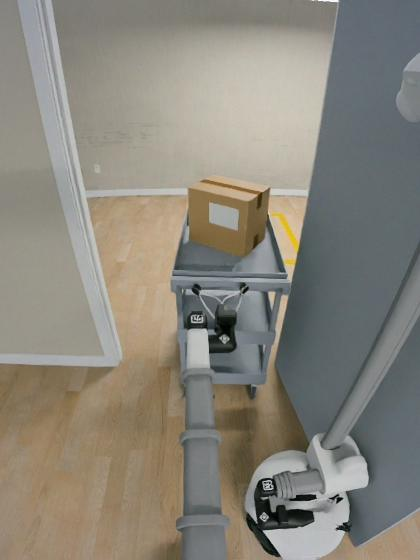

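move --blocking false --r2 '{"joints":{"arm_m":0.0},"pace":"default"}' --cameras '[]'

wait --seconds 3 --cameras '[]'

move --blocking false --r2 '{"base":{"strafe_m":0.29}}' --cameras '[]'

wait --seconds 4 --cameras '["r2_head_camera"]'

Scene clock: 1295.97 s.
move: r2 moving
r1: as last shown
r1.base_tilt: forward=-1.6 right=+1.2
r1.lidar_m: 0.33 0.37 0.38 4.97 2.59 0.25 - 0.25 0.28 0.51 0.36 0.31
r1.motor_effort: lift_m=+20(20) arm_m=+4(4) wheel_0=-1(1) wheel_1=-1(1) wheel_2=+0(0)
r1.servo_current: wrist_yaw_rad=33(52) wrist_pitch_rad=39(46) wrist_roll_rad=59(65) gripper_m=39(46)
r1.contact_limits: translate_m 0.5
r1.wrist_depth_mm: - 137 324 334 - - - / - 137 325 336 - - - / 111 138 247 338 - - - / 128 141 325 336 - - - / 304 315 325 340 1618 - - / 307 315 195 338 188 1182 1160 / 306 312 325 143 347 768 809
r2.base_odometry: x=-1.489 y=-2.707 heading=-2.091
r2.turned_by_wheels: +0.000
r2.turned_by_imu: +0.001
r2.base_tilt: forward=-0.7 right=+0.1
r2.lidar_m: 1.01 1.43 1.93 2.41 2.54 3.51 - 3.22 2.44 2.34 0.41 0.40
r2.base_status: not commanded
r2.joint_positions: lift_m=+0.685 arm_m=+0.497 wrist_yaw_rad=-0.003 wrist_pitch_rad=+0.003 wrist_roll_rad=+0.002 gripper_m=+0.141
r2.joint_status: arm_m moving
r2.measured_speeds: translate_m=+0.000 strafe_m=+0.000 rotate_rad=+0.000 lift_m=+0.000 arm_m=-0.195 wrist_yaw_rad=+0.000 wrist_pitch_rad=+0.000 wrist_roll_rad=+0.000
r2.motor_effort: lift_m=+20(21) arm_m=-5(10) wheel_0=+2(3) wheel_1=+4(4) wheel_2=-8(8)
r2.servo_current: wrist_yaw_rad=52(52) wrist_pitch_rad=39(46) wrist_roll_rad=52(59) gripper_m=52(52)
r2.hand_pose: x=+0.9561 y=-0.0882 z=+0.8622 quat_wxyz=(+1.000, +0.001, +0.001, -0.001) (m; r2's base frame)
r2.wrist_depth_mm: - - - - - - - / - - - - 591 - - / - - - 661 591 - - / - - - 668 585 - - / - 324 301 294 286 277 272 / - 314 362 349 211 329 329 / 1756 1661 1808 - - 1756 355
pictures: none
No camera images: "cameras" was empty.

Scene clock: 1298.13 s.
earlier move: r2 done
r1.base_odometry: x=-1.651 y=+1.737 heading=+1.204
r1.turned_by_wheels: +0.000
r1.turned_by_imu: +0.000
r1.base_tilt: forward=-1.6 right=+1.3
r1.lidar_m: 0.34 0.26 0.37 4.96 2.60 0.25 - 0.25 0.26 0.54 0.56 1.28
r1.base_status: not commanded
r1.joint_positions: lift_m=+0.127 arm_m=+0.000 wrist_yaw_rad=+3.089 wrist_pitch_rad=+0.002 wrist_roll_rad=+0.000 gripper_m=+0.056
r1.joint_status: not commanded
r1.measured_speeds: all 0
r1.motor_effort: lift_m=+20(20) arm_m=+4(4) wheel_0=-1(1) wheel_1=+0(1) wheel_2=+0(0)
r1.servo_current: wrist_yaw_rad=39(72) wrist_pitch_rad=46(52) wrist_roll_rad=46(72) gripper_m=33(52)
r1.contact_limits: translate_m 0.5
r1.hand_pose: x=-0.1126 y=+0.1024 z=+0.3046 quat_wxyz=(+0.026, -0.001, +0.000, +1.000) (m; r1's base frame)
r1.wrist_depth_mm: - 137 322 334 - - - / - 137 327 336 - - - / 111 137 247 334 - - - / 128 141 325 336 - - - / 304 317 325 338 1661 - - / 306 315 195 338 187 1160 1138 / 307 312 324 143 349 778 809
r2.base_odometry: x=-1.489 y=-2.707 heading=-2.091
r2.turned_by_wheels: +0.000
r2.turned_by_imu: +0.000
r2.base_tilt: forward=-0.6 right=+0.1
r2.lidar_m: 1.03 1.40 1.92 2.39 2.52 3.50 - 3.26 2.42 2.33 0.42 0.39
r2.base_status: not commanded
r2.joint_positions: lift_m=+0.685 arm_m=+0.000 wrist_yaw_rad=-0.003 wrist_pitch_rad=+0.003 wrist_roll_rad=+0.002 gripper_m=+0.141
r2.joint_status: all done
r2.measured_speeds: all 0
r2.motor_effort: lift_m=+20(21) arm_m=-7(12) wheel_0=+3(3) wheel_1=+4(4) wheel_2=-7(8)
r2.servo_current: wrist_yaw_rad=52(65) wrist_pitch_rad=39(52) wrist_roll_rad=39(59) gripper_m=46(59)
r2.hand_pose: x=+0.4593 y=-0.0882 z=+0.8622 quat_wxyz=(+1.000, +0.001, +0.001, -0.001) (m; r2's base frame)
r2.wrist_depth_mm: - - - - - - - / - - - - - - - / - - - 1229 - - - / - - - 1160 1229 - - / - 1160 - - - 1008 - / - 201 878 160 196 185 - / - 1863 1808 - - - -
wait: 2.17 of 3 s (r2 has come to rest)
pictures: none
No camera images: "cameras" was empty.

Scene clock: 1298.63 s.
move: r2 moving
r1: as last shown
r1.base_tilt: forward=-1.6 right=+1.2
r1.lidar_m: 0.25 0.27 0.41 4.96 2.62 0.25 - 0.25 0.27 0.52 0.57 1.27
r1.motor_effort: lift_m=+20(20) arm_m=+4(4) wheel_0=-1(1) wheel_1=-1(1) wheel_2=+0(0)
r1.servo_current: wrist_yaw_rad=46(59) wrist_pitch_rad=39(52) wrist_roll_rad=52(65) gripper_m=33(46)
r1.contact_limits: translate_m 0.5
r1.wrist_depth_mm: - 137 325 336 - - - / - 138 325 334 - - - / 111 138 246 336 - - - / 127 140 327 336 - - - / 304 315 325 338 1618 - - / 306 315 195 338 188 1160 1138 / 307 314 325 143 347 768 820
r2.base_odometry: x=-1.457 y=-2.725 heading=-2.091
r2.turned_by_wheels: +0.000
r2.turned_by_imu: +0.000
r2.base_tilt: forward=-0.7 right=+0.1
r2.lidar_m: 1.02 1.42 1.93 2.36 2.49 3.40 - 3.33 2.47 2.38 0.42 0.41
r2.base_status: strafe_m moving
r2.joint_positions: lift_m=+0.685 arm_m=+0.000 wrist_yaw_rad=-0.003 wrist_pitch_rad=+0.003 wrist_roll_rad=+0.002 gripper_m=+0.141
r2.joint_status: not commanded
r2.measured_speeds: translate_m=+0.001 strafe_m=+0.141 rotate_rad=-0.007 lift_m=+0.000 arm_m=+0.000 wrist_yaw_rad=+0.000 wrist_pitch_rad=+0.000 wrist_roll_rad=+0.000
r2.motor_effort: lift_m=+20(21) arm_m=-7(7) wheel_0=-10(10) wheel_1=+11(12) wheel_2=+0(7)
r2.servo_current: wrist_yaw_rad=52(59) wrist_pitch_rad=46(46) wrist_roll_rad=46(52) gripper_m=52(59)
r2.hand_pose: x=+0.4593 y=-0.0882 z=+0.8622 quat_wxyz=(+1.000, +0.001, +0.001, -0.001) (m; r2's base frame)
r2.wrist_depth_mm: - 1182 - - - - - / - 1160 - - - - - / - 1182 - - - - - / - - - 1182 1118 - - / - 1138 - - - 778 - / - 191 - 160 191 187 - / - 1229 1921 - - - -
pictures: none
No camera images: "cameras" was empty.

Scene clock: 1300.43 s.
earlier move: r2 done
r1.base_odometry: x=-1.651 y=+1.737 heading=+1.204
r1.turned_by_wheels: +0.000
r1.turned_by_imu: +0.000
r1.base_tilt: forward=-1.6 right=+1.2
r1.lidar_m: 0.47 0.58 0.71 4.95 2.59 0.25 - 0.25 0.28 0.51 0.57 1.25
r1.base_status: not commanded
r1.joint_positions: lift_m=+0.127 arm_m=+0.000 wrist_yaw_rad=+3.089 wrist_pitch_rad=+0.002 wrist_roll_rad=+0.000 gripper_m=+0.056
r1.joint_status: not commanded
r1.measured_speeds: all 0
r1.motor_effort: lift_m=+20(20) arm_m=+4(4) wheel_0=+0(1) wheel_1=+0(1) wheel_2=+0(0)
r1.servo_current: wrist_yaw_rad=46(72) wrist_pitch_rad=46(52) wrist_roll_rad=59(65) gripper_m=39(46)
r1.contact_limits: translate_m 0.5
r1.hand_pose: x=-0.1126 y=+0.1024 z=+0.3046 quat_wxyz=(+0.026, -0.001, +0.000, +1.000) (m; r1's base frame)
r1.wrist_depth_mm: - 137 327 336 - - - / - 137 325 336 - - - / 111 138 247 338 - - - / 128 141 325 336 - - - / 304 314 325 338 1576 - - / 309 315 196 336 187 1160 1160 / 307 310 327 143 347 768 831
r2.base_odometry: x=-1.237 y=-2.851 heading=-2.091
r2.turned_by_wheels: +0.000
r2.turned_by_imu: +0.000
r2.base_tilt: forward=-0.7 right=+0.1
r2.lidar_m: 1.06 1.38 1.95 2.09 2.21 3.07 - 3.68 2.72 2.62 0.58 0.66
r2.base_status: done
r2.joint_positions: lift_m=+0.685 arm_m=+0.000 wrist_yaw_rad=-0.003 wrist_pitch_rad=+0.003 wrist_roll_rad=+0.002 gripper_m=+0.141
r2.joint_status: not commanded
r2.measured_speeds: all 0
r2.motor_effort: lift_m=+20(21) arm_m=-7(7) wheel_0=-2(12) wheel_1=+1(12) wheel_2=+0(7)
r2.servo_current: wrist_yaw_rad=46(59) wrist_pitch_rad=39(46) wrist_roll_rad=46(52) gripper_m=52(59)
r2.hand_pose: x=+0.4593 y=-0.0882 z=+0.8622 quat_wxyz=(+1.000, +0.001, +0.001, -0.001) (m; r2's base frame)
r2.wrist_depth_mm: - - - - - - - / - - - - - - - / - - - - 1229 - - / - - - - 1160 1205 - / - - - - - - 842 / - 189 217 - 191 187 - / - - - - - - -
wait: 1.80 of 4 s (r2 has come to rest)
pictures: r2_head_camera
Images, in order (width x height): r2_head_camera 420x560.

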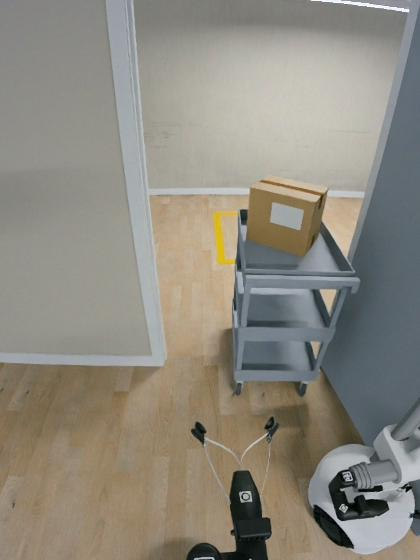

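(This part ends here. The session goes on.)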